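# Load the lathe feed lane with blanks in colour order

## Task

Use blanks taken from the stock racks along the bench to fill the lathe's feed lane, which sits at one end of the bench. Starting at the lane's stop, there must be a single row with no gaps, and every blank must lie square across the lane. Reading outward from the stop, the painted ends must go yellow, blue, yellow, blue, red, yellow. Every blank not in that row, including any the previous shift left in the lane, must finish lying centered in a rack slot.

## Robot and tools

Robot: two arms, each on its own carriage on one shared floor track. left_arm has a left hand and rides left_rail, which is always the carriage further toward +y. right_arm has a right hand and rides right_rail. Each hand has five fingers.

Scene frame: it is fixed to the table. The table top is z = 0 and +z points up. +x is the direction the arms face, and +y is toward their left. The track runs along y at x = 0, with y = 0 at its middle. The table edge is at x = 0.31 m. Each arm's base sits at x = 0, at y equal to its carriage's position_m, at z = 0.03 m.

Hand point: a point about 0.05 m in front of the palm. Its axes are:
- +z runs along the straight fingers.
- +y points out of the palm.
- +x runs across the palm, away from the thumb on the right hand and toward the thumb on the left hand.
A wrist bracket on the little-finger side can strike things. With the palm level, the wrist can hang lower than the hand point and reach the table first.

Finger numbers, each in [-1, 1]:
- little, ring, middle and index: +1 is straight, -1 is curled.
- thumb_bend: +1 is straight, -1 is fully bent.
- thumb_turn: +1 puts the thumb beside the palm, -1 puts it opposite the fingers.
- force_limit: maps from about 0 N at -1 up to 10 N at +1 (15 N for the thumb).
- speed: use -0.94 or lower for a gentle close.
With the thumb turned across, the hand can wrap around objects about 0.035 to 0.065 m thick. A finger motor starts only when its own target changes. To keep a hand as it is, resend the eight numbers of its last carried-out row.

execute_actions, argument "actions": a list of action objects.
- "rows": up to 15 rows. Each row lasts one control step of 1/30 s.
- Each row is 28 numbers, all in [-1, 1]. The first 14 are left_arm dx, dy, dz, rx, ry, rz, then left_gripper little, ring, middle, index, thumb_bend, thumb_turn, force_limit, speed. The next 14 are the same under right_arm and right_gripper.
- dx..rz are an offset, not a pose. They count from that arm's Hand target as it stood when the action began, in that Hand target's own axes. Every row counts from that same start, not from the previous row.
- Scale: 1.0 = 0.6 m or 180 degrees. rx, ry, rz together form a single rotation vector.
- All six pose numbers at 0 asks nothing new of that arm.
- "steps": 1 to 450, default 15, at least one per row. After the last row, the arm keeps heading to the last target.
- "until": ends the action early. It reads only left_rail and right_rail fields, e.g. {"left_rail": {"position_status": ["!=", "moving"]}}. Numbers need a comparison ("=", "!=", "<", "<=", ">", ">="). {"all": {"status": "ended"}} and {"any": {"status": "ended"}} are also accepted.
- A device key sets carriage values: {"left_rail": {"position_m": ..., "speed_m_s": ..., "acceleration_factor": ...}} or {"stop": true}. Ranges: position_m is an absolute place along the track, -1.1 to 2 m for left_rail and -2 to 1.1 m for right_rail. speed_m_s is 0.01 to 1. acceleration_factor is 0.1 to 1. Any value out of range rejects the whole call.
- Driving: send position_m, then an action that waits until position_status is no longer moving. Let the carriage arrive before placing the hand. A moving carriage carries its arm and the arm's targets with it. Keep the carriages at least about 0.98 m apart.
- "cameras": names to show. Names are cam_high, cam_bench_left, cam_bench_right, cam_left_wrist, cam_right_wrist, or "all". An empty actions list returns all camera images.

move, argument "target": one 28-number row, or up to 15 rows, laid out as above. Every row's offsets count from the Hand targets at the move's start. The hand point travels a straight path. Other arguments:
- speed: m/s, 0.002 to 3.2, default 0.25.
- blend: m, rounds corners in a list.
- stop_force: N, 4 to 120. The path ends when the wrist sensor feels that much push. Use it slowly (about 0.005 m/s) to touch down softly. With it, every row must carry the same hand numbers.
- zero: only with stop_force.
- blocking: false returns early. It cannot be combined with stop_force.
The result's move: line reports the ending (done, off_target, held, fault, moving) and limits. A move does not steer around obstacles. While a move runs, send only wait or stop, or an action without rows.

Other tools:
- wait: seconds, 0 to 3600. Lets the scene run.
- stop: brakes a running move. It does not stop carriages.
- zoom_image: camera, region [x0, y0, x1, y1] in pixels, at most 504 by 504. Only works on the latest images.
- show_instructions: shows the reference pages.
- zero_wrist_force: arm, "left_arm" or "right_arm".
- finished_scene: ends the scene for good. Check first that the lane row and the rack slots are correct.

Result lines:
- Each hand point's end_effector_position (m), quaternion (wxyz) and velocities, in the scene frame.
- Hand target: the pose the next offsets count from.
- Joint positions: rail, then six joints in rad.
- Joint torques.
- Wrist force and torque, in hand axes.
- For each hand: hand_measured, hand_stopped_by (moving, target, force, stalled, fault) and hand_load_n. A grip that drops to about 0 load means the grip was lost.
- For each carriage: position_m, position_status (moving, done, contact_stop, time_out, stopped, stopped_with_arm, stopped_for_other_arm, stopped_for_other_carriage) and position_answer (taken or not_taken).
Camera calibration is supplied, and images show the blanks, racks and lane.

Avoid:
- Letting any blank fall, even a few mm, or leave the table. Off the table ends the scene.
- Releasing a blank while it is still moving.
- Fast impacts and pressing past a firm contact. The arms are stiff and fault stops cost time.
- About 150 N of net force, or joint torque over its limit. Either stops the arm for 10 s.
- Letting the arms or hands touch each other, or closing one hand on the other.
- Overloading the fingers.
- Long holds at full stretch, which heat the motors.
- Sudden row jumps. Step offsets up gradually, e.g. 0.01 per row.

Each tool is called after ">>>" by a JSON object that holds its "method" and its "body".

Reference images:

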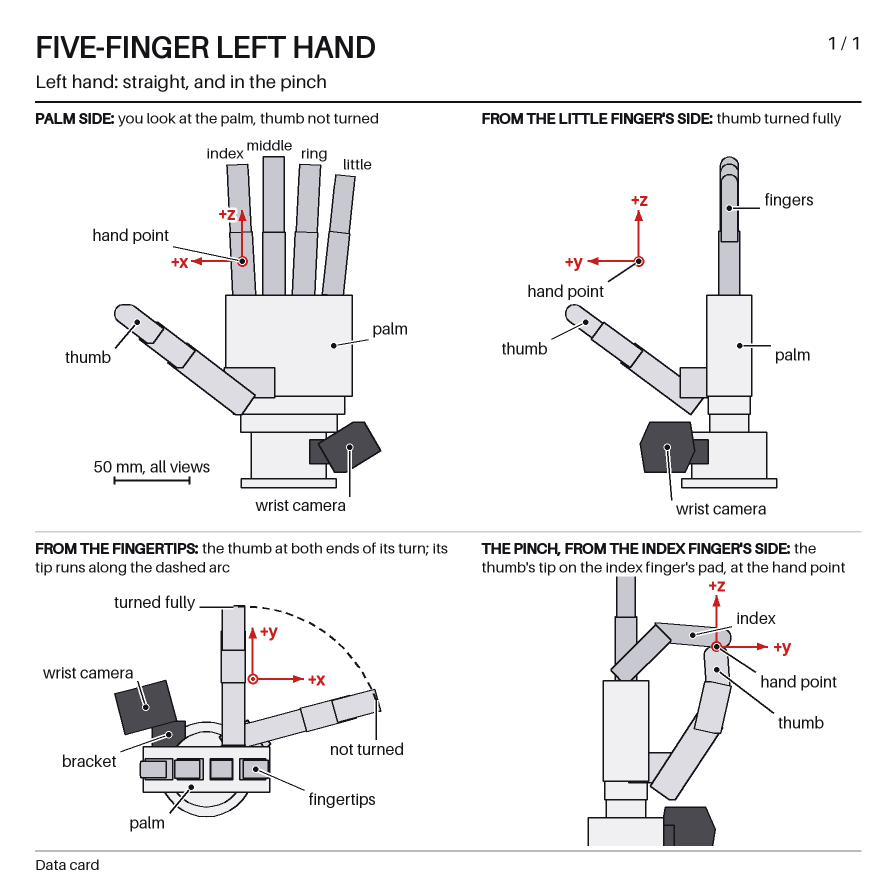

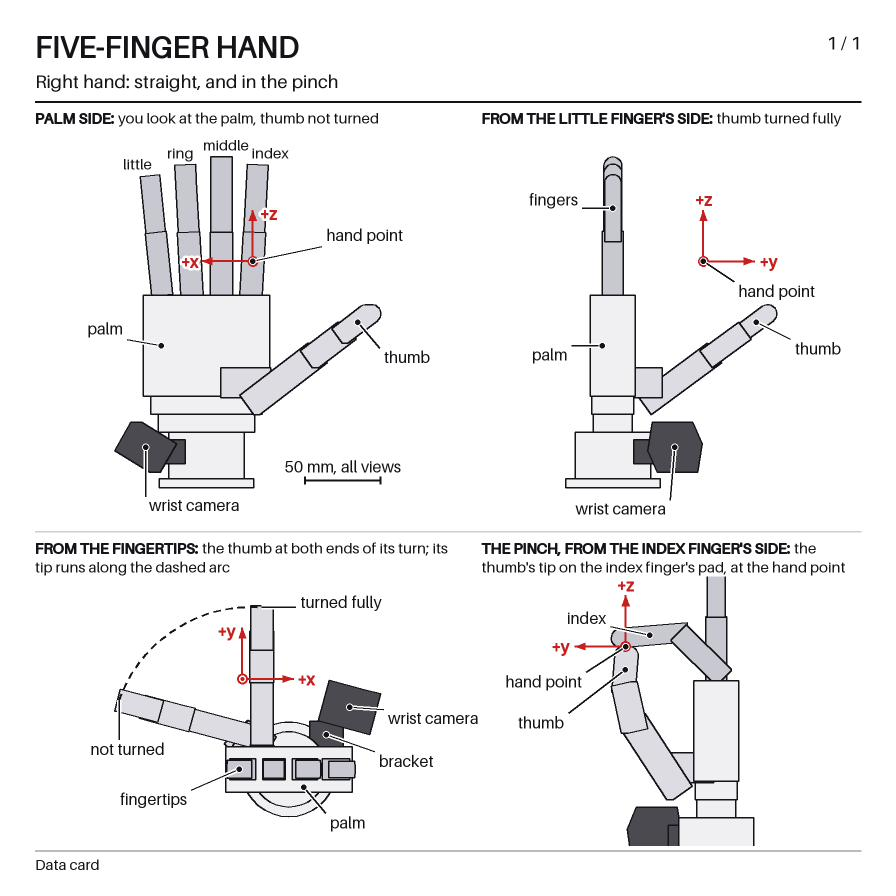

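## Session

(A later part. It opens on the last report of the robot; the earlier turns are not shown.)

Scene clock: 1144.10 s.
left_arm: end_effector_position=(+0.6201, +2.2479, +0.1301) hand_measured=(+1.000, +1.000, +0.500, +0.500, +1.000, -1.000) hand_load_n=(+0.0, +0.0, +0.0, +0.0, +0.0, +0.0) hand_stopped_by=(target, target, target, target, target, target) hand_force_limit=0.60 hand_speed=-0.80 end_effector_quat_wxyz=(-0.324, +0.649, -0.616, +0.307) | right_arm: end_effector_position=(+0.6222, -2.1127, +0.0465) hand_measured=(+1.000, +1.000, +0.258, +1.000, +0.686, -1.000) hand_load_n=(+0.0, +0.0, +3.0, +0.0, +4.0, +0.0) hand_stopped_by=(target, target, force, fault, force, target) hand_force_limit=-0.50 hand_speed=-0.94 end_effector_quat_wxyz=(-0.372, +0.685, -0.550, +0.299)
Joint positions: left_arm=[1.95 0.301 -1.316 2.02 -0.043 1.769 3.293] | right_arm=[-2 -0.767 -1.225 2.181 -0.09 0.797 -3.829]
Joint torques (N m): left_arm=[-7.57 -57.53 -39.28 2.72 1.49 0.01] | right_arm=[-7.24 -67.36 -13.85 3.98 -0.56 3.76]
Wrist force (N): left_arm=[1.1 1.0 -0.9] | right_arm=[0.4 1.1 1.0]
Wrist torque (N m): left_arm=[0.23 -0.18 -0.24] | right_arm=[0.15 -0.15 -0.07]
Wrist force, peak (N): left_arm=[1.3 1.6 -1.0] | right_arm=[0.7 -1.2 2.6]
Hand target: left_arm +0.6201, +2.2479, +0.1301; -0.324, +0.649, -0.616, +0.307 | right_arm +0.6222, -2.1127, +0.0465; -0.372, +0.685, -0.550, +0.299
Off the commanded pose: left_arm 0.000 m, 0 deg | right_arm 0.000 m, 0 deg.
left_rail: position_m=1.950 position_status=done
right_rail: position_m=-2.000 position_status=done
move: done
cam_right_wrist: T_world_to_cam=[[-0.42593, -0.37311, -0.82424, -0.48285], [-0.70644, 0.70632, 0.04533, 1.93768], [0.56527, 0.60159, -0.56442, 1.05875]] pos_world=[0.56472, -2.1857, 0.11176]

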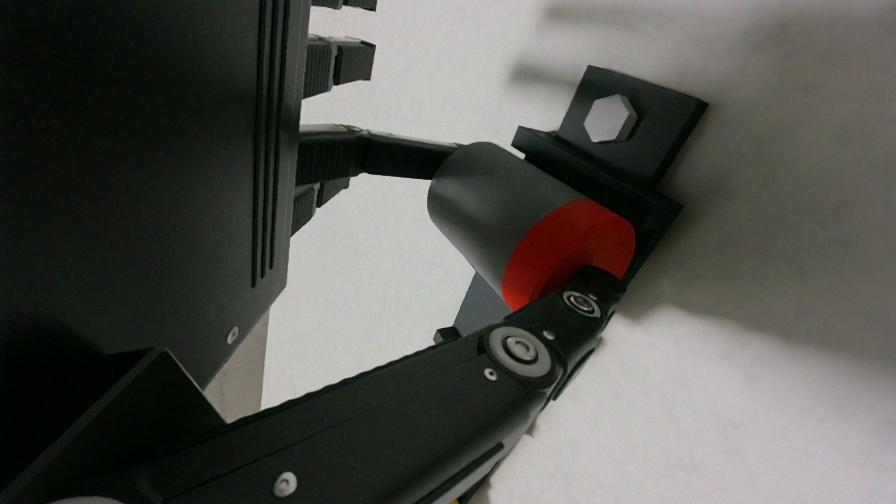

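>>> {"method": "move", "body": {"target": [[0,0,0,0,0,0,1,1,0.5,0.5,1,-1,0.6,-0.8,0,0,0,0,0,0,1,1,-0.2,1,0.2,-1,1,-0.94],[0,0,0,0,0,0,1,1,0.5,0.5,1,-1,0.6,-0.8,0,-0.0112,-0.0073,0,0,0,1,1,-0.2,1,0.2,-1,1,-0.94]], "speed": 0.01, "cameras": ["cam_right_wrist"]}}

>>> {"method": "zoom_image", "body": {"camera": "cam_right_wrist", "region": [400, 80, 700, 350]}}

Scene clock: 1148.17 s.
left_arm: end_effector_position=(+0.6201, +2.2479, +0.1301) hand_measured=(+1.000, +1.000, +0.500, +0.500, +1.000, -1.000) hand_load_n=(+0.0, +0.0, +0.0, +0.0, +0.0, +0.0) hand_stopped_by=(target, target, target, target, target, target) hand_force_limit=0.60 hand_speed=-0.80 end_effector_quat_wxyz=(-0.324, +0.649, -0.616, +0.307) | right_arm: end_effector_position=(+0.6222, -2.1127, +0.0545) hand_measured=(+1.000, +1.000, +0.240, +1.000, +0.656, -1.000) hand_load_n=(+0.0, +0.0, +11.5, +0.0, +14.0, +2.0) hand_stopped_by=(target, target, force, fault, force, target) hand_force_limit=1.00 hand_speed=-0.94 end_effector_quat_wxyz=(-0.372, +0.685, -0.550, +0.299)
Joint positions: left_arm=[1.95 0.301 -1.316 2.02 -0.043 1.769 3.293] | right_arm=[-2 -0.767 -1.238 2.178 -0.074 0.797 -3.829]
Joint torques (N m): left_arm=[-10.37 -57.97 -39.46 2.42 1.74 -0.44] | right_arm=[-7.88 -70.24 -29.25 4.44 -0.71 2.64]
Wrist force (N): left_arm=[1.0 1.5 -0.8] | right_arm=[0.7 4.9 3.9]
Wrist torque (N m): left_arm=[0.30 -0.17 -0.26] | right_arm=[0.09 -0.24 0.01]
Wrist force, peak (N): left_arm=[1.2 1.5 -1.3] | right_arm=[0.6 5.0 4.2]
Hand target: left_arm +0.6201, +2.2479, +0.1301; -0.324, +0.649, -0.616, +0.307 | right_arm +0.6222, -2.1127, +0.0545; -0.372, +0.685, -0.550, +0.299
Off the commanded pose: left_arm 0.000 m, 0 deg | right_arm 0.000 m, 0 deg.
left_rail: position_m=1.950 position_status=done
right_rail: position_m=-2.000 position_status=done
move: done
cam_right_wrist: T_world_to_cam=[[-0.42595, -0.37308, -0.82424, -0.47619], [-0.70642, 0.70633, 0.04536, 1.93733], [0.56527, 0.60159, -0.56442, 1.06326]] pos_world=[0.56471, -2.1857, 0.11976]

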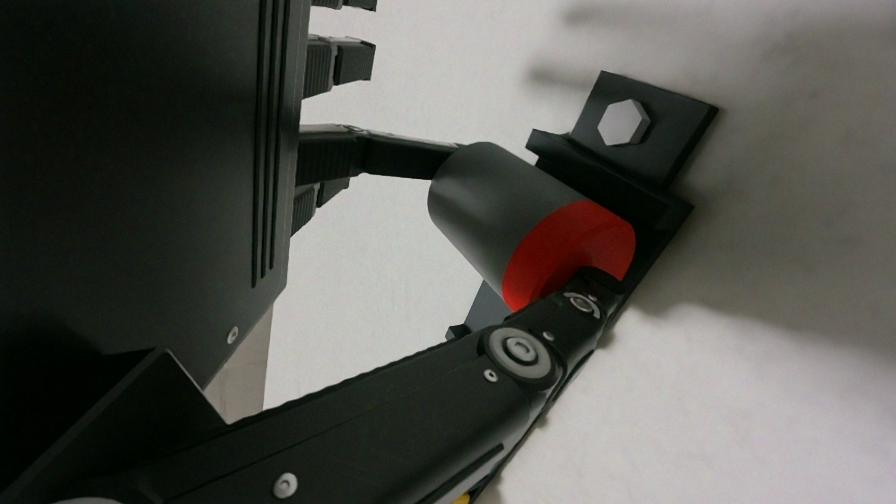

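Scaled by 1.680 from the camera's image (finer frame: 1280x720).

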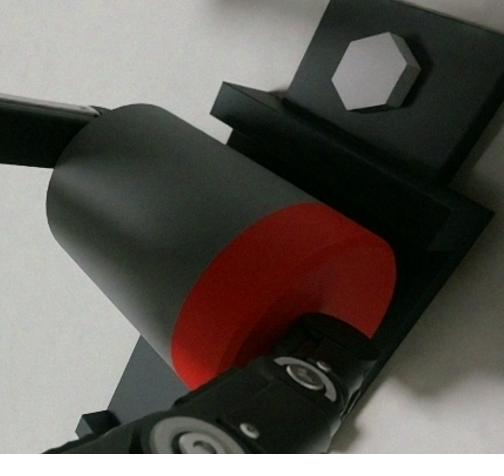

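>>> {"method": "move", "body": {"target": [0,0,0,0,0,0,1,1,0.5,0.5,1,-1,0.6,-0.8,0,-0.2027,-0.1316,0,0,0,1,1,-0.2,1,0.2,-1,1,-0.94], "speed": 0.08}}

>>> {"method": "execute_actions", "body": {"actions": [{"right_rail":{"position_m":-0.59,"acceleration_factor":0.3},"steps":300,"until":{"right_rail":{"position_status":["!=","moving"]}}}], "cameras": ["cam_right_wrist","cam_high","cam_bench_right"]}}

>>> {"method": "zoom_image", "body": {"camera": "cam_right_wrist", "region": [392, 0, 896, 504]}}

Scene clock: 1156.57 s.
left_arm: end_effector_position=(+0.6201, +2.2479, +0.1301) hand_measured=(+1.000, +1.000, +0.500, +0.500, +1.000, -1.000) hand_load_n=(+0.0, +0.0, +0.0, +0.0, +0.0, +0.0) hand_stopped_by=(target, target, target, target, target, target) hand_force_limit=0.60 hand_speed=-0.80 end_effector_quat_wxyz=(-0.324, +0.649, -0.616, +0.307) | right_arm: end_effector_position=(+0.6222, -2.1127, +0.1994) hand_measured=(+1.000, +1.000, +0.240, +1.000, +0.656, -1.000) hand_load_n=(+0.0, +0.0, +11.5, +0.0, +13.5, +2.0) hand_stopped_by=(target, target, force, fault, force, target) hand_force_limit=1.00 hand_speed=-0.94 end_effector_quat_wxyz=(-0.372, +0.685, -0.550, +0.299)
Joint positions: left_arm=[1.95 0.301 -1.316 2.02 -0.043 1.769 3.293] | right_arm=[-2 -0.767 -1.437 2.085 0.218 0.797 -3.829]
Joint torques (N m): left_arm=[-9.52 -55.06 -38.78 2.57 1.65 -0.3] | right_arm=[-6.53 -63.3 -39.66 4.4 -3.11 -3.97]
Wrist force (N): left_arm=[0.9 1.4 -0.9] | right_arm=[0.7 5.0 3.8]
Wrist torque (N m): left_arm=[0.29 -0.16 -0.26] | right_arm=[0.08 -0.22 0.11]
Wrist force, peak (N): left_arm=[1.2 1.9 -1.2] | right_arm=[0.7 6.0 4.4]
Hand target: left_arm +0.6201, +2.2479, +0.1301; -0.324, +0.649, -0.616, +0.307 | right_arm +0.6222, -2.1127, +0.1995; -0.372, +0.685, -0.550, +0.299
Off the commanded pose: left_arm 0.000 m, 0 deg | right_arm 0.000 m, 0 deg.
left_rail: position_m=1.950 position_status=done
right_rail: position_m=-2.000 position_status=done
move: done

Scene clock: 1160.50 s.
left_arm: end_effector_position=(+0.6201, +2.2479, +0.1301) hand_measured=(+1.000, +1.000, +0.500, +0.500, +1.000, -1.000) hand_load_n=(+0.0, +0.0, -0.5, +0.0, +0.0, +0.0) hand_stopped_by=(target, target, target, target, target, target) hand_force_limit=0.60 hand_speed=-0.80 end_effector_quat_wxyz=(-0.324, +0.649, -0.616, +0.307) | right_arm: end_effector_position=(+0.6222, -0.7027, +0.1995) hand_measured=(+1.000, +1.000, +0.240, +1.000, +0.656, -1.000) hand_load_n=(+0.0, -0.5, +11.5, +0.0, +14.0, +2.0) hand_stopped_by=(target, target, force, fault, force, target) hand_force_limit=1.00 hand_speed=-0.94 end_effector_quat_wxyz=(-0.372, +0.685, -0.550, +0.299)
Joint positions: left_arm=[1.95 0.301 -1.316 2.02 -0.043 1.769 3.293] | right_arm=[-0.59 -0.767 -1.437 2.085 0.218 0.797 -3.829]
Joint torques (N m): left_arm=[-7.11 -58.11 -39.03 2.64 1.91 -0.37] | right_arm=[-2.95 -42.85 -30.48 3.11 -3.97 -4.05]
Wrist force (N): left_arm=[0.8 1.2 -1.1] | right_arm=[0.3 4.7 4.0]
Wrist torque (N m): left_arm=[0.27 -0.16 -0.25] | right_arm=[0.02 -0.16 0.09]
Wrist force, peak (N): left_arm=[1.2 1.4 -1.1] | right_arm=[2.0 5.2 3.6]
Hand target: left_arm +0.6201, +2.2479, +0.1301; -0.324, +0.649, -0.616, +0.307 | right_arm +0.6222, -0.7027, +0.1995; -0.372, +0.685, -0.550, +0.299
Off the commanded pose: left_arm 0.000 m, 0 deg | right_arm 0.000 m, 0 deg.
left_rail: position_m=1.950 position_status=done
right_rail: position_m=-0.590 position_status=done
cam_right_wrist: T_world_to_cam=[[-0.42593, -0.37311, -0.82424, 0.16938], [-0.70644, 0.70632, 0.04533, 0.9349], [0.56527, 0.60159, -0.56442, 0.29698]] pos_world=[0.56472, -0.7758, 0.26486]
Images, in order (width x height): cam_high 896x504, cam_bench_right 896x504, cam_right_wrist 896x504.

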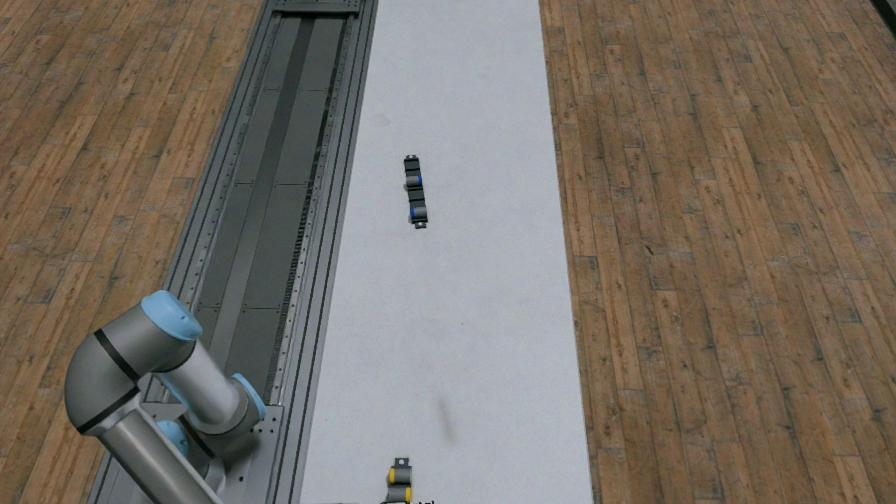

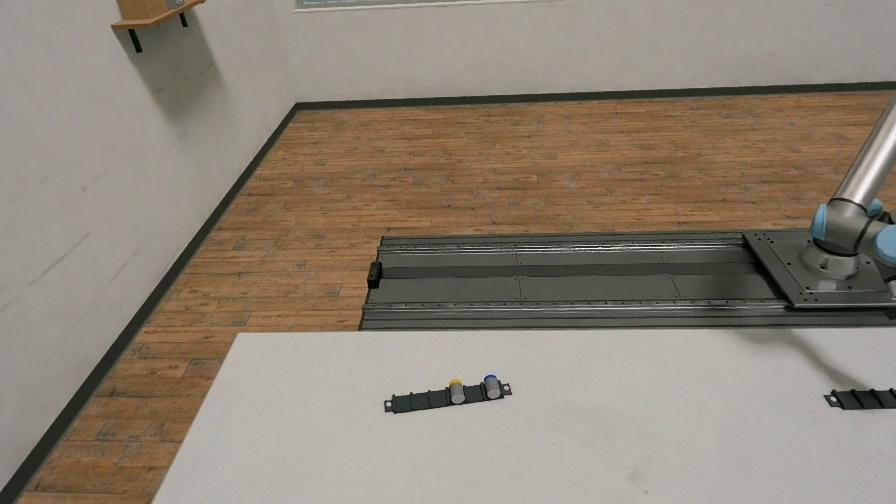

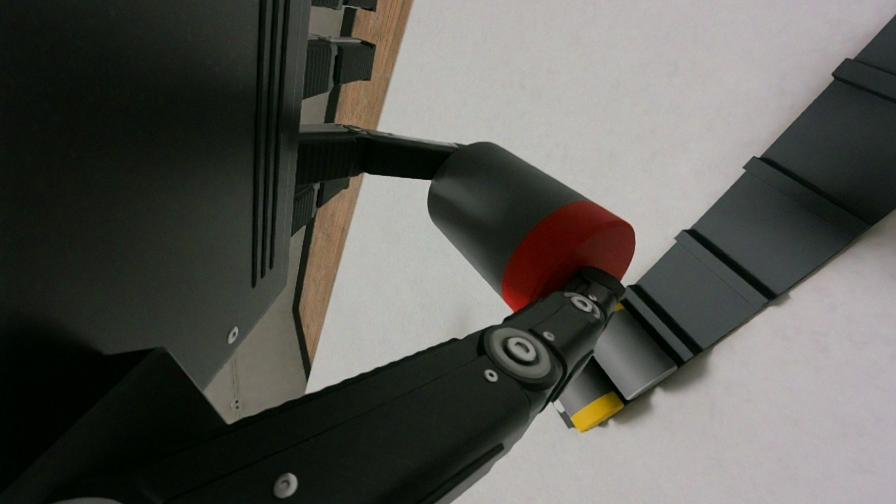

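Scaled by 1.000.

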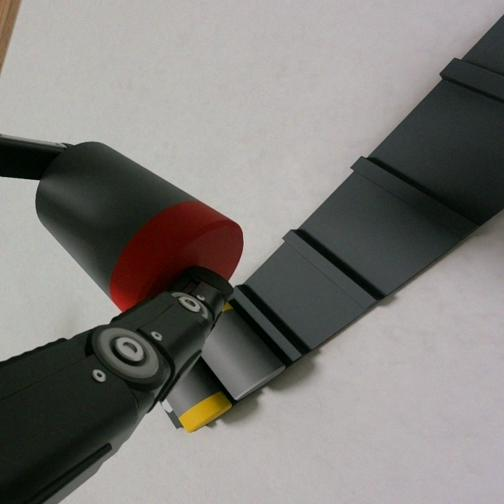

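>>> {"method": "move", "body": {"target": [0,0,0,0,0,0,1,1,0.5,0.5,1,-1,0.6,-0.8,0.0148,0.1555,0.065,0,0.0466,0.0303,1,1,-0.2,1,0.2,-1,1,-0.94], "speed": 0.08, "cameras": ["cam_right_wrist"]}}

>>> {"method": "zoom_image", "body": {"camera": "cam_right_wrist", "region": [392, 50, 842, 450]}}

Scene clock: 1181.73 s.
left_arm: end_effector_position=(+0.6201, +2.2479, +0.1301) hand_measured=(+1.000, +1.000, +0.500, +0.500, +1.000, -1.000) hand_load_n=(+0.0, +0.0, +0.0, +0.0, +0.0, +0.0) hand_stopped_by=(target, target, target, target, target, target) hand_force_limit=0.60 hand_speed=-0.80 end_effector_quat_wxyz=(-0.324, +0.649, -0.616, +0.307) | right_arm: end_effector_position=(+0.6064, -0.7153, +0.1001) hand_measured=(+1.000, +1.000, +0.240, +1.000, +0.656, -1.000) hand_load_n=(+0.0, +0.0, +11.5, +0.0, +14.0, +2.0) hand_stopped_by=(target, target, force, fault, force, target) hand_force_limit=1.00 hand_speed=-0.94 end_effector_quat_wxyz=(-0.345, +0.635, -0.608, +0.330)
Joint positions: left_arm=[1.95 0.301 -1.316 2.02 -0.043 1.769 3.293] | right_arm=[-0.59 -0.775 -1.377 2.226 -0.089 0.911 -3.669]
Joint torques (N m): left_arm=[-7.56 -56.6 -39.99 2.85 1.81 0.05] | right_arm=[8.42 -34.72 -17.6 -0.88 1.07 3.86]
Wrist force (N): left_arm=[0.9 1.5 -0.9] | right_arm=[0.5 4.9 4.1]
Wrist torque (N m): left_arm=[0.30 -0.16 -0.27] | right_arm=[0.09 -0.19 -0.02]
Wrist force, peak (N): left_arm=[0.8 1.9 -1.2] | right_arm=[0.6 6.1 4.8]
Hand target: left_arm +0.6201, +2.2479, +0.1301; -0.324, +0.649, -0.616, +0.307 | right_arm +0.6065, -0.7153, +0.1000; -0.345, +0.635, -0.608, +0.330
Off the commanded pose: left_arm 0.000 m, 0 deg | right_arm 0.000 m, 0 deg.
left_rail: position_m=1.950 position_status=done
right_rail: position_m=-0.590 position_status=done
move: done
cam_right_wrist: T_world_to_cam=[[-0.48433, -0.29335, -0.82424, 0.16839], [-0.57298, 0.81831, 0.04545, 0.93633], [0.66115, 0.49429, -0.56442, 0.12246]] pos_world=[0.53709, -0.77734, 0.16536]

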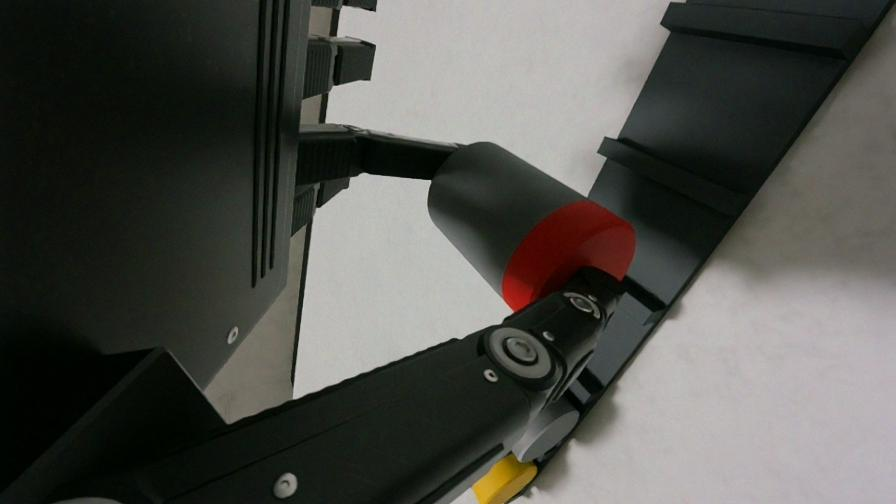

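Scaled by 1.120 from the camera's image (finer frame: 1280x720).

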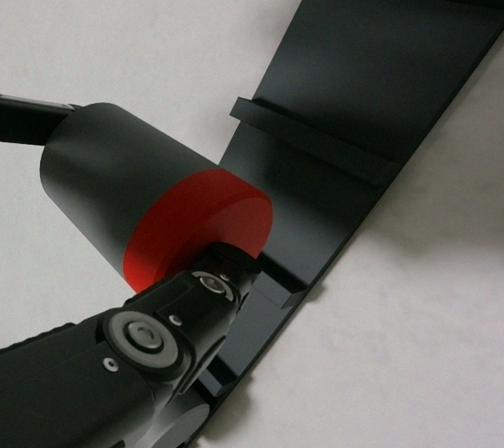

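>>> {"method": "move", "body": {"target": [0,0,0,0,0,0,1,1,0.5,0.5,1,-1,0.6,-0.8,0,0.0601,0.039,0,0,0,1,1,-0.2,1,0.2,-1,1,-0.94], "speed": 0.06, "cameras": ["cam_right_wrist"]}}

>>> {"method": "zoom_image", "body": {"camera": "cam_right_wrist", "region": [392, 50, 842, 450]}}

Scene clock: 1190.33 s.
left_arm: end_effector_position=(+0.6201, +2.2479, +0.1301) hand_measured=(+1.000, +1.000, +0.500, +0.500, +1.000, -1.000) hand_load_n=(+0.0, +0.0, +0.0, +0.0, +0.0, +0.0) hand_stopped_by=(target, target, target, target, target, target) hand_force_limit=0.60 hand_speed=-0.80 end_effector_quat_wxyz=(-0.324, +0.649, -0.616, +0.307) | right_arm: end_effector_position=(+0.6064, -0.7153, +0.0571) hand_measured=(+1.000, +1.000, +0.240, +1.000, +0.656, -1.000) hand_load_n=(+0.0, +0.0, +11.5, +0.0, +14.0, +1.5) hand_stopped_by=(target, target, force, fault, force, target) hand_force_limit=1.00 hand_speed=-0.94 end_effector_quat_wxyz=(-0.345, +0.635, -0.608, +0.330)
Joint positions: left_arm=[1.95 0.301 -1.316 2.02 -0.043 1.769 3.293] | right_arm=[-0.59 -0.775 -1.308 2.25 -0.182 0.912 -3.669]
Joint torques (N m): left_arm=[-10.36 -57.97 -40.11 2.5 1.79 -0.26] | right_arm=[6 -37.15 -17.37 -0.09 -2.57 3.65]
Wrist force (N): left_arm=[0.7 1.3 -0.6] | right_arm=[0.3 4.9 4.3]
Wrist torque (N m): left_arm=[0.26 -0.12 -0.27] | right_arm=[0.03 -0.17 0.01]
Wrist force, peak (N): left_arm=[1.0 1.8 -1.0] | right_arm=[0.1 5.5 4.8]
Hand target: left_arm +0.6201, +2.2479, +0.1301; -0.324, +0.649, -0.616, +0.307 | right_arm +0.6064, -0.7153, +0.0571; -0.345, +0.635, -0.608, +0.330
Off the commanded pose: left_arm 0.000 m, 0 deg | right_arm 0.000 m, 0 deg.
left_rail: position_m=1.950 position_status=done
right_rail: position_m=-0.590 position_status=done
move: done
cam_right_wrist: T_world_to_cam=[[-0.48431, -0.29354, -0.82418, 0.13282], [-0.573, 0.8183, 0.04527, 0.93823], [0.66114, 0.49418, -0.56451, 0.09807]] pos_world=[0.53709, -0.77724, 0.12236]

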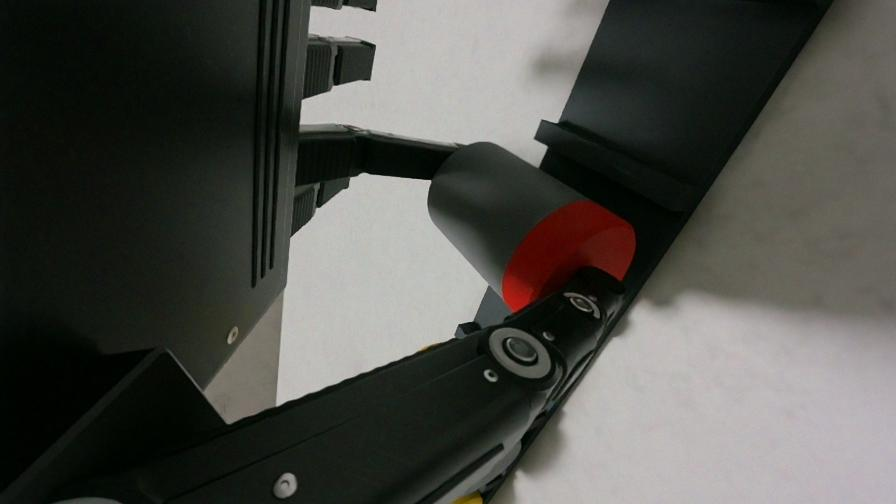

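Scaled by 1.120 from the camera's image (finer frame: 1280x720).

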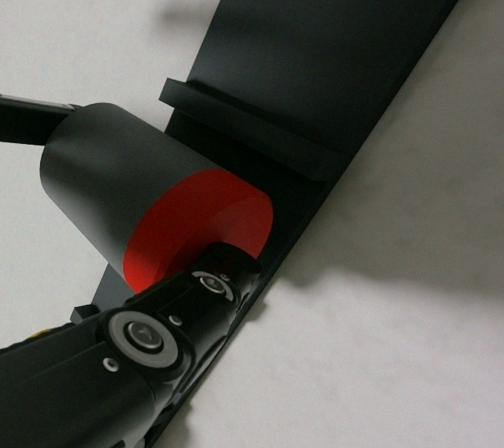

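>>> {"method": "move", "body": {"target": [0,0,0,0,0,0,1,1,0.5,0.5,1,-1,0.6,-0.8,0,0.0252,0.0163,0,0,0,1,1,-0.2,1,0.2,-1,1,-0.94], "speed": 0.006, "stop_force": 4}}

Scene clock: 1197.13 s.
left_arm: end_effector_position=(+0.6201, +2.2479, +0.1301) hand_measured=(+1.000, +1.000, +0.500, +0.500, +1.000, -1.000) hand_load_n=(+0.0, +0.0, +0.0, +0.0, +0.0, +0.0) hand_stopped_by=(target, target, target, target, target, target) hand_force_limit=0.60 hand_speed=-0.80 end_effector_quat_wxyz=(-0.324, +0.649, -0.616, +0.307) | right_arm: end_effector_position=(+0.6064, -0.7153, +0.0465) hand_measured=(+1.000, +1.000, +0.240, +1.000, +0.656, -1.000) hand_load_n=(+0.0, +0.0, +11.5, +0.0, +14.0, +2.0) hand_stopped_by=(target, target, force, fault, force, target) hand_force_limit=1.00 hand_speed=-0.94 end_effector_quat_wxyz=(-0.345, +0.635, -0.608, +0.330)
Joint positions: left_arm=[1.95 0.301 -1.316 2.02 -0.043 1.769 3.293] | right_arm=[-0.59 -0.775 -1.289 2.255 -0.205 0.912 -3.669]
Joint torques (N m): left_arm=[-8.26 -54.87 -39.22 2.79 1.86 0.01] | right_arm=[-3.78 -67.17 -24.51 3.65 -1.05 -0.3]
Wrist force (N): left_arm=[1.1 1.5 -1.0] | right_arm=[0.3 2.7 2.1]
Wrist torque (N m): left_arm=[0.31 -0.19 -0.25] | right_arm=[0.04 -0.09 -0.08]
Wrist force, peak (N): left_arm=[1.0 1.6 -1.3] | right_arm=[0.3 5.0 4.7]
Hand target: left_arm +0.6201, +2.2479, +0.1301; -0.324, +0.649, -0.616, +0.307 | right_arm +0.6064, -0.7153, +0.0465; -0.345, +0.635, -0.608, +0.330 (not the last commanded pose)
Off the commanded pose: left_arm 0.000 m, 0 deg | right_arm 0.007 m, 0 deg.
left_rail: position_m=1.950 position_status=done
right_rail: position_m=-0.590 position_status=done
move: contact (right_arm)

>>> {"method": "move", "body": {"target": [[0,0,0,0,0,0,1,1,0.5,0.5,1,-1,0.6,-0.8,0,0.0007,0.0005,0,0,0,1,1,-0.2,1,0.2,-1,1,-0.94],[0,0,0,0,0,0,1,1,0.5,0.5,1,-1,0.6,-0.8,0,0.0007,0.0005,0,0,0,1,1,0.5,1,1,-1,1,-0.8],[0,0,0,0,0,0,1,1,0.5,0.5,1,-1,0.6,-0.8,0,-0.2027,-0.1316,0,0,0,1,1,0.5,1,1,-1,1,-0.8]], "speed": [0.005,0.005,0.12], "cameras": ["cam_right_wrist"]}}

>>> {"method": "zoom_image", "body": {"camera": "cam_right_wrist", "region": [446, 100, 896, 504]}}

Scene clock: 1205.20 s.
left_arm: end_effector_position=(+0.6201, +2.2479, +0.1301) hand_measured=(+1.000, +1.000, +0.500, +0.500, +1.000, -1.000) hand_load_n=(+0.0, +0.0, +0.0, +0.0, +0.0, +0.0) hand_stopped_by=(target, target, target, target, target, target) hand_force_limit=0.60 hand_speed=-0.80 end_effector_quat_wxyz=(-0.324, +0.649, -0.616, +0.307) | right_arm: end_effector_position=(+0.6065, -0.7153, +0.1914) hand_measured=(+1.000, +1.000, +0.500, +1.000, +1.000, -1.000) hand_load_n=(+0.0, +0.0, +0.0, +0.0, +0.0, +0.0) hand_stopped_by=(target, target, target, fault, target, target) hand_force_limit=1.00 hand_speed=-0.80 end_effector_quat_wxyz=(-0.345, +0.635, -0.608, +0.330)
Joint positions: left_arm=[1.95 0.301 -1.316 2.02 -0.043 1.769 3.293] | right_arm=[-0.59 -0.775 -1.503 2.157 0.106 0.912 -3.669]
Joint torques (N m): left_arm=[-10.11 -58.63 -39.19 2.79 2.11 -0.32] | right_arm=[-7.7 -53.5 -36.43 4.13 -3.58 -3.99]
Wrist force (N): left_arm=[1.0 1.5 -1.1] | right_arm=[0.5 -0.1 0.6]
Wrist torque (N m): left_arm=[0.31 -0.18 -0.25] | right_arm=[0.09 -0.15 0.12]
Wrist force, peak (N): left_arm=[1.2 1.6 -1.5] | right_arm=[1.0 -6.2 -8.7]
Hand target: left_arm +0.6201, +2.2479, +0.1301; -0.324, +0.649, -0.616, +0.307 | right_arm +0.6065, -0.7153, +0.1915; -0.345, +0.635, -0.608, +0.330
Off the commanded pose: left_arm 0.000 m, 0 deg | right_arm 0.000 m, 0 deg.
left_rail: position_m=1.950 position_status=done
right_rail: position_m=-0.590 position_status=done
move: done
cam_right_wrist: T_world_to_cam=[[-0.48433, -0.29335, -0.82424, 0.24373], [-0.57298, 0.81831, 0.04545, 0.93215], [0.66115, 0.49429, -0.56442, 0.17388]] pos_world=[0.53719, -0.77724, 0.25666]

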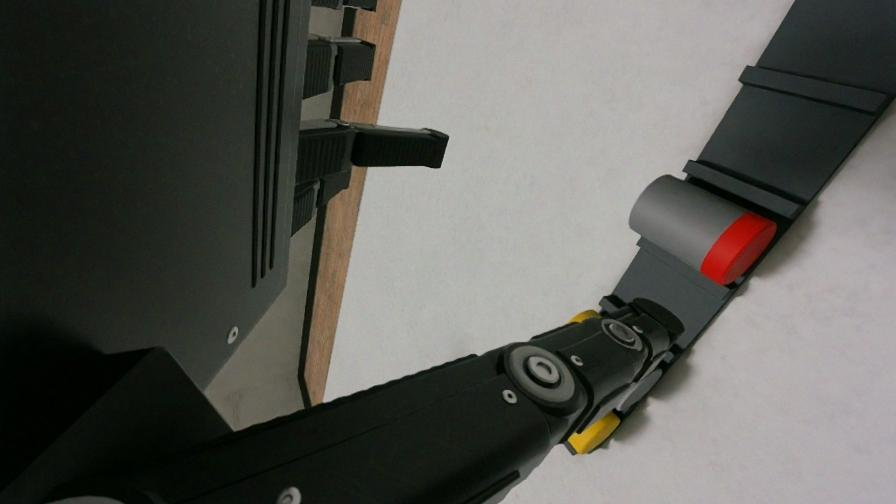

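Scaled by 1.120 from the camera's image (finer frame: 1280x720).

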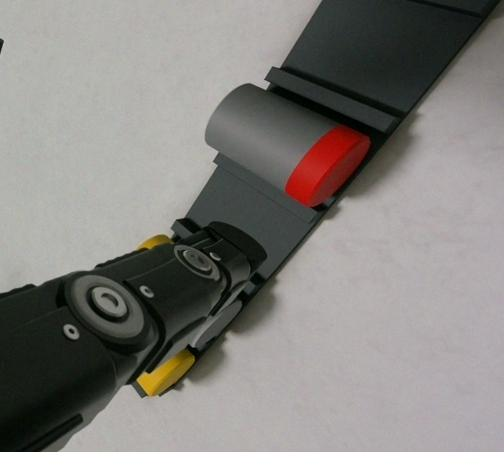

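>>> {"method": "move", "body": {"target": [0,-0.0932,-0.0702,0.0111,0,0,1,1,0.5,0.5,1,-1,0.6,-0.8,0,0,0,0,0,0,1,1,0.5,1,1,-1,1,-0.8], "speed": 0.15}}

>>> {"method": "execute_actions", "body": {"actions": [{"right_rail":{"position_m":-2.0,"acceleration_factor":1},"left_rail":{"position_m":-0.9,"acceleration_factor":1},"steps":300,"until":{"all":{"status":"ended"}}}], "cameras": ["cam_left_wrist"]}}

>>> {"method": "zoom_image", "body": {"camera": "cam_left_wrist", "region": [0, 0, 500, 450]}}

Scene clock: 1214.33 s.
left_arm: end_effector_position=(+0.6201, +2.2479, +0.1999) hand_measured=(+1.000, +1.000, +0.500, +0.500, +1.000, -1.000) hand_load_n=(+0.0, +0.0, +0.0, +0.0, +0.0, +0.0) hand_stopped_by=(target, target, target, target, target, target) hand_force_limit=0.60 hand_speed=-0.80 end_effector_quat_wxyz=(-0.335, +0.643, -0.611, +0.318) | right_arm: end_effector_position=(+0.6065, -0.7153, +0.1915) hand_measured=(+1.000, +1.000, +0.500, +1.000, +1.000, -1.000) hand_load_n=(+0.0, -0.5, +0.0, +0.0, +0.0, +0.0) hand_stopped_by=(target, target, target, fault, target, target) hand_force_limit=1.00 hand_speed=-0.80 end_effector_quat_wxyz=(-0.345, +0.635, -0.608, +0.330)
Joint positions: left_arm=[1.95 0.304 -1.401 1.985 0.042 1.777 3.288] | right_arm=[-0.59 -0.775 -1.503 2.157 0.106 0.912 -3.669]
Joint torques (N m): left_arm=[20.71 -66.24 -43.41 3.08 2.1 -1.51] | right_arm=[-9.22 -55.4 -37.78 3.71 -4 -3.83]
Wrist force (N): left_arm=[0.6 1.5 -1.1] | right_arm=[0.3 -0.3 0.6]
Wrist torque (N m): left_arm=[0.28 -0.15 0.04] | right_arm=[0.07 -0.11 0.10]
Wrist force, peak (N): left_arm=[0.6 2.6 -0.3] | right_arm=[0.3 -0.3 1.2]
Hand target: left_arm +0.6201, +2.2479, +0.2001; -0.335, +0.643, -0.611, +0.318 | right_arm +0.6065, -0.7153, +0.1915; -0.345, +0.635, -0.608, +0.330
Off the commanded pose: left_arm 0.000 m, 0 deg | right_arm 0.000 m, 0 deg.
left_rail: position_m=1.950 position_status=done
right_rail: position_m=-0.590 position_status=done
move: done

Scene clock: 1218.20 s.
left_arm: end_effector_position=(+0.6201, -0.6021, +0.2001) hand_measured=(+1.000, +1.000, +0.500, +0.500, +1.000, -1.000) hand_load_n=(+0.0, +0.0, +0.0, +0.0, +0.0, +0.0) hand_stopped_by=(target, target, target, target, target, target) hand_force_limit=0.60 hand_speed=-0.80 end_effector_quat_wxyz=(-0.335, +0.643, -0.611, +0.318) end_effector_velocity=(+0.001, +0.000, +0.000) end_effector_angular_velocity=(+0.001, -0.001, +0.001) | right_arm: end_effector_position=(+0.6065, -2.1253, +0.1915) hand_measured=(+1.000, +1.000, +0.500, +1.000, +1.000, -1.000) hand_load_n=(+0.0, -0.5, +0.0, +0.0, +0.0, +0.0) hand_stopped_by=(target, target, target, fault, target, target) hand_force_limit=1.00 hand_speed=-0.80 end_effector_quat_wxyz=(-0.345, +0.635, -0.608, +0.330)
Joint positions: left_arm=[-0.9 0.304 -1.401 1.985 0.043 1.777 3.288] | right_arm=[-2 -0.775 -1.503 2.157 0.106 0.912 -3.669]
Joint velocities: left_arm=[-0.001 0 0 0 -0.001 -0.001 0] | right_arm=[within noise]
Joint torques (N m): left_arm=[12 -46.38 -25.69 0.47 0 -2.05] | right_arm=[11.55 -41.09 -23.72 3.85 0.86 -4.13]
Wrist force (N): left_arm=[0.6 1.4 -1.3] | right_arm=[0.4 -0.1 0.7]
Wrist torque (N m): left_arm=[0.27 -0.16 0.04] | right_arm=[0.07 -0.13 0.11]
Wrist force, peak (N): left_arm=[2.7 1.7 -1.4] | right_arm=[2.6 -0.2 0.9]
Hand target: left_arm +0.6201, -0.6020, +0.2001; -0.335, +0.643, -0.611, +0.318 | right_arm +0.6065, -2.1253, +0.1915; -0.345, +0.635, -0.608, +0.330
Off the commanded pose: left_arm 0.000 m, 0 deg | right_arm 0.000 m, 0 deg.
left_rail: position_m=-0.900 position_status=done
right_rail: position_m=-2.000 position_status=done
cam_left_wrist: T_world_to_cam=[[0.57139, -0.16764, 0.80338, -0.61878], [-0.44398, -0.88644, 0.1308, -0.28084], [0.69022, -0.43142, -0.58093, -0.45958]] pos_world=[0.54608, -0.55095, 0.26687]

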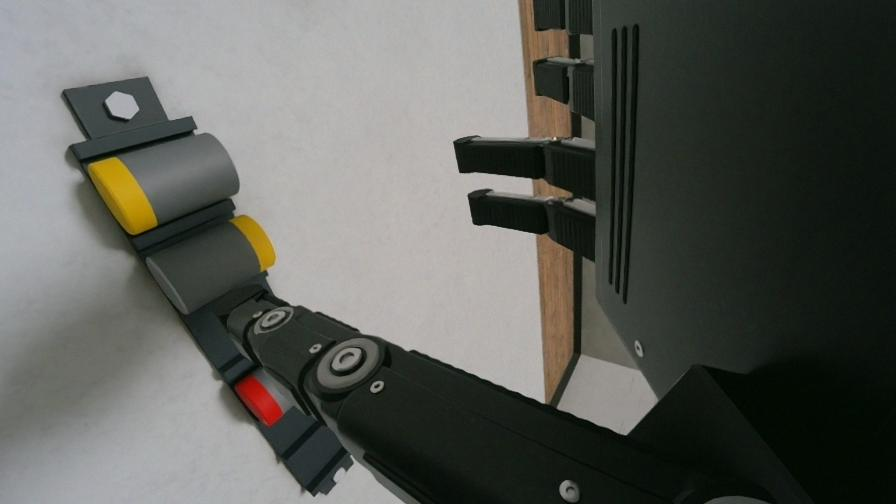

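Scaled by 1.008 from the camera's image (finer frame: 1280x720).

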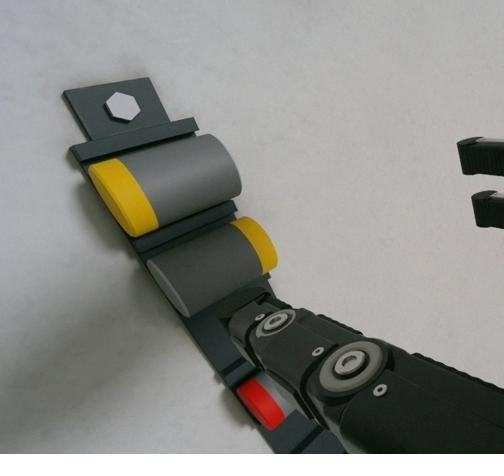

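>>> {"method": "move", "body": {"target": [[0.0532,0.1808,0.0904,0,0.0068,0.0048,1,1,0.5,0.5,1,-1,0.6,-0.8,0,0,0,0,0,0,1,1,0.5,1,1,-1,1,-0.8],[0.0532,0.2273,0.1228,0,0.0068,0.0048,1,1,0.5,0.5,1,-1,0.6,-0.8,0,0,0,0,0,0,1,1,0.5,1,1,-1,1,-0.8]], "speed": [0.15,0.04], "stop_force": 10}}

>>> {"method": "move", "body": {"target": [0,0,0,0,0,0,1,1,0.1,0.1,0.5,-1,-0.6,-0.94,0,0,0,0,0,0,1,1,0.5,1,1,-1,1,-0.8], "cameras": ["cam_left_wrist"]}}

>>> {"method": "zoom_image", "body": {"camera": "cam_left_wrist", "region": [150, 50, 600, 450]}}

Scene clock: 1229.93 s.
left_arm: end_effector_position=(+0.6039, -0.6349, +0.0461) hand_measured=(+1.000, +1.000, +0.500, +0.500, +1.000, -1.000) hand_load_n=(+0.0, +0.0, +0.0, +0.0, +0.0, +0.0) hand_stopped_by=(target, target, target, target, target, target) hand_force_limit=0.60 hand_speed=-0.80 end_effector_quat_wxyz=(-0.331, +0.635, -0.619, +0.322) | right_arm: end_effector_position=(+0.6065, -2.1253, +0.1915) hand_measured=(+1.000, +1.000, +0.500, +1.000, +1.000, -1.000) hand_load_n=(+0.0, +0.0, +0.0, +0.0, +0.0, +0.0) hand_stopped_by=(target, target, target, fault, target, target) hand_force_limit=1.00 hand_speed=-0.80 end_effector_quat_wxyz=(-0.345, +0.635, -0.608, +0.330)
Joint positions: left_arm=[-0.9 0.259 -1.251 2.148 -0.273 1.761 3.277] | right_arm=[-2 -0.775 -1.503 2.157 0.106 0.912 -3.669]
Joint torques (N m): left_arm=[1.07 -42.87 -15.89 -0.67 0.5 -2.21] | right_arm=[12.99 -45.46 -22.79 4.01 0.37 -3.59]
Wrist force (N): left_arm=[0.9 1.4 -1.6] | right_arm=[0.4 -0.3 0.9]
Wrist torque (N m): left_arm=[0.26 -0.22 -0.01] | right_arm=[0.03 -0.13 0.10]
Wrist force, peak (N): left_arm=[1.0 1.8 -1.6] | right_arm=[0.6 -0.1 1.2]
Hand target: left_arm +0.6039, -0.6349, +0.0461; -0.331, +0.635, -0.619, +0.322 | right_arm +0.6065, -2.1253, +0.1915; -0.345, +0.635, -0.608, +0.330
Off the commanded pose: left_arm 0.000 m, 0 deg | right_arm 0.000 m, 0 deg.
left_rail: position_m=-0.900 position_status=done
right_rail: position_m=-2.000 position_status=done
move: done

Scene clock: 1233.73 s.
left_arm: end_effector_position=(+0.6039, -0.6349, +0.0461) hand_measured=(+1.000, +1.000, +0.264, +0.252, +0.688, -1.000) hand_load_n=(+0.0, +0.0, +0.0, +2.0, +3.0, +0.0) hand_stopped_by=(target, target, force, force, force, target) hand_force_limit=-0.60 hand_speed=-0.94 end_effector_quat_wxyz=(-0.331, +0.635, -0.619, +0.322) | right_arm: end_effector_position=(+0.6065, -2.1253, +0.1915) hand_measured=(+1.000, +1.000, +0.500, +1.000, +1.000, -1.000) hand_load_n=(+0.0, +0.0, +0.0, +0.0, +0.0, +0.0) hand_stopped_by=(target, target, target, fault, target, target) hand_force_limit=1.00 hand_speed=-0.80 end_effector_quat_wxyz=(-0.345, +0.635, -0.608, +0.330)
Joint positions: left_arm=[-0.9 0.259 -1.251 2.148 -0.273 1.761 3.277] | right_arm=[-2 -0.775 -1.503 2.157 0.106 0.912 -3.669]
Joint torques (N m): left_arm=[15.99 -41.7 -15.9 2.37 0.89 -1.04] | right_arm=[8.95 -48.02 -23.05 3.16 0.9 -3.67]
Wrist force (N): left_arm=[1.1 1.8 -1.7] | right_arm=[0.5 -0.2 0.8]
Wrist torque (N m): left_arm=[0.32 -0.19 -0.04] | right_arm=[0.06 -0.16 0.11]
Wrist force, peak (N): left_arm=[1.2 1.6 -1.9] | right_arm=[0.5 -0.5 1.1]
Hand target: left_arm +0.6039, -0.6349, +0.0461; -0.331, +0.635, -0.619, +0.322 | right_arm +0.6065, -2.1253, +0.1915; -0.345, +0.635, -0.608, +0.330
Off the commanded pose: left_arm 0.000 m, 0 deg | right_arm 0.000 m, 0 deg.
left_rail: position_m=-0.900 position_status=done
right_rail: position_m=-2.000 position_status=done
move: done
cam_left_wrist: T_world_to_cam=[[0.56684, -0.18262, 0.80333, -0.49804], [-0.46694, -0.87458, 0.13066, -0.27549], [0.67872, -0.44918, -0.58102, -0.5563]] pos_world=[0.53124, -0.58177, 0.11287]

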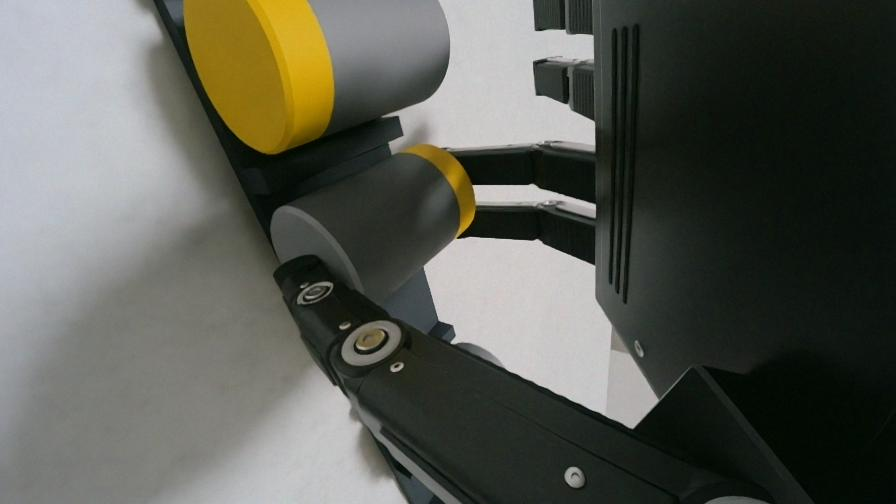

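Scaled by 1.120 from the camera's image (finer frame: 1280x720).

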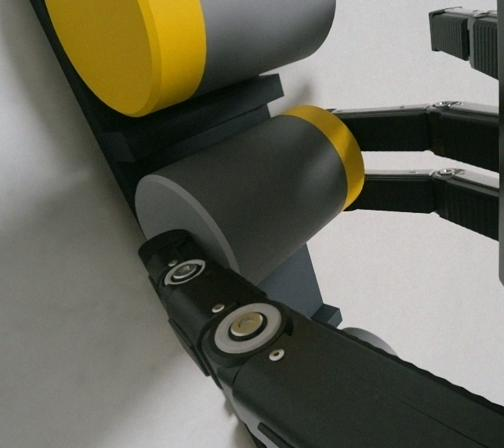

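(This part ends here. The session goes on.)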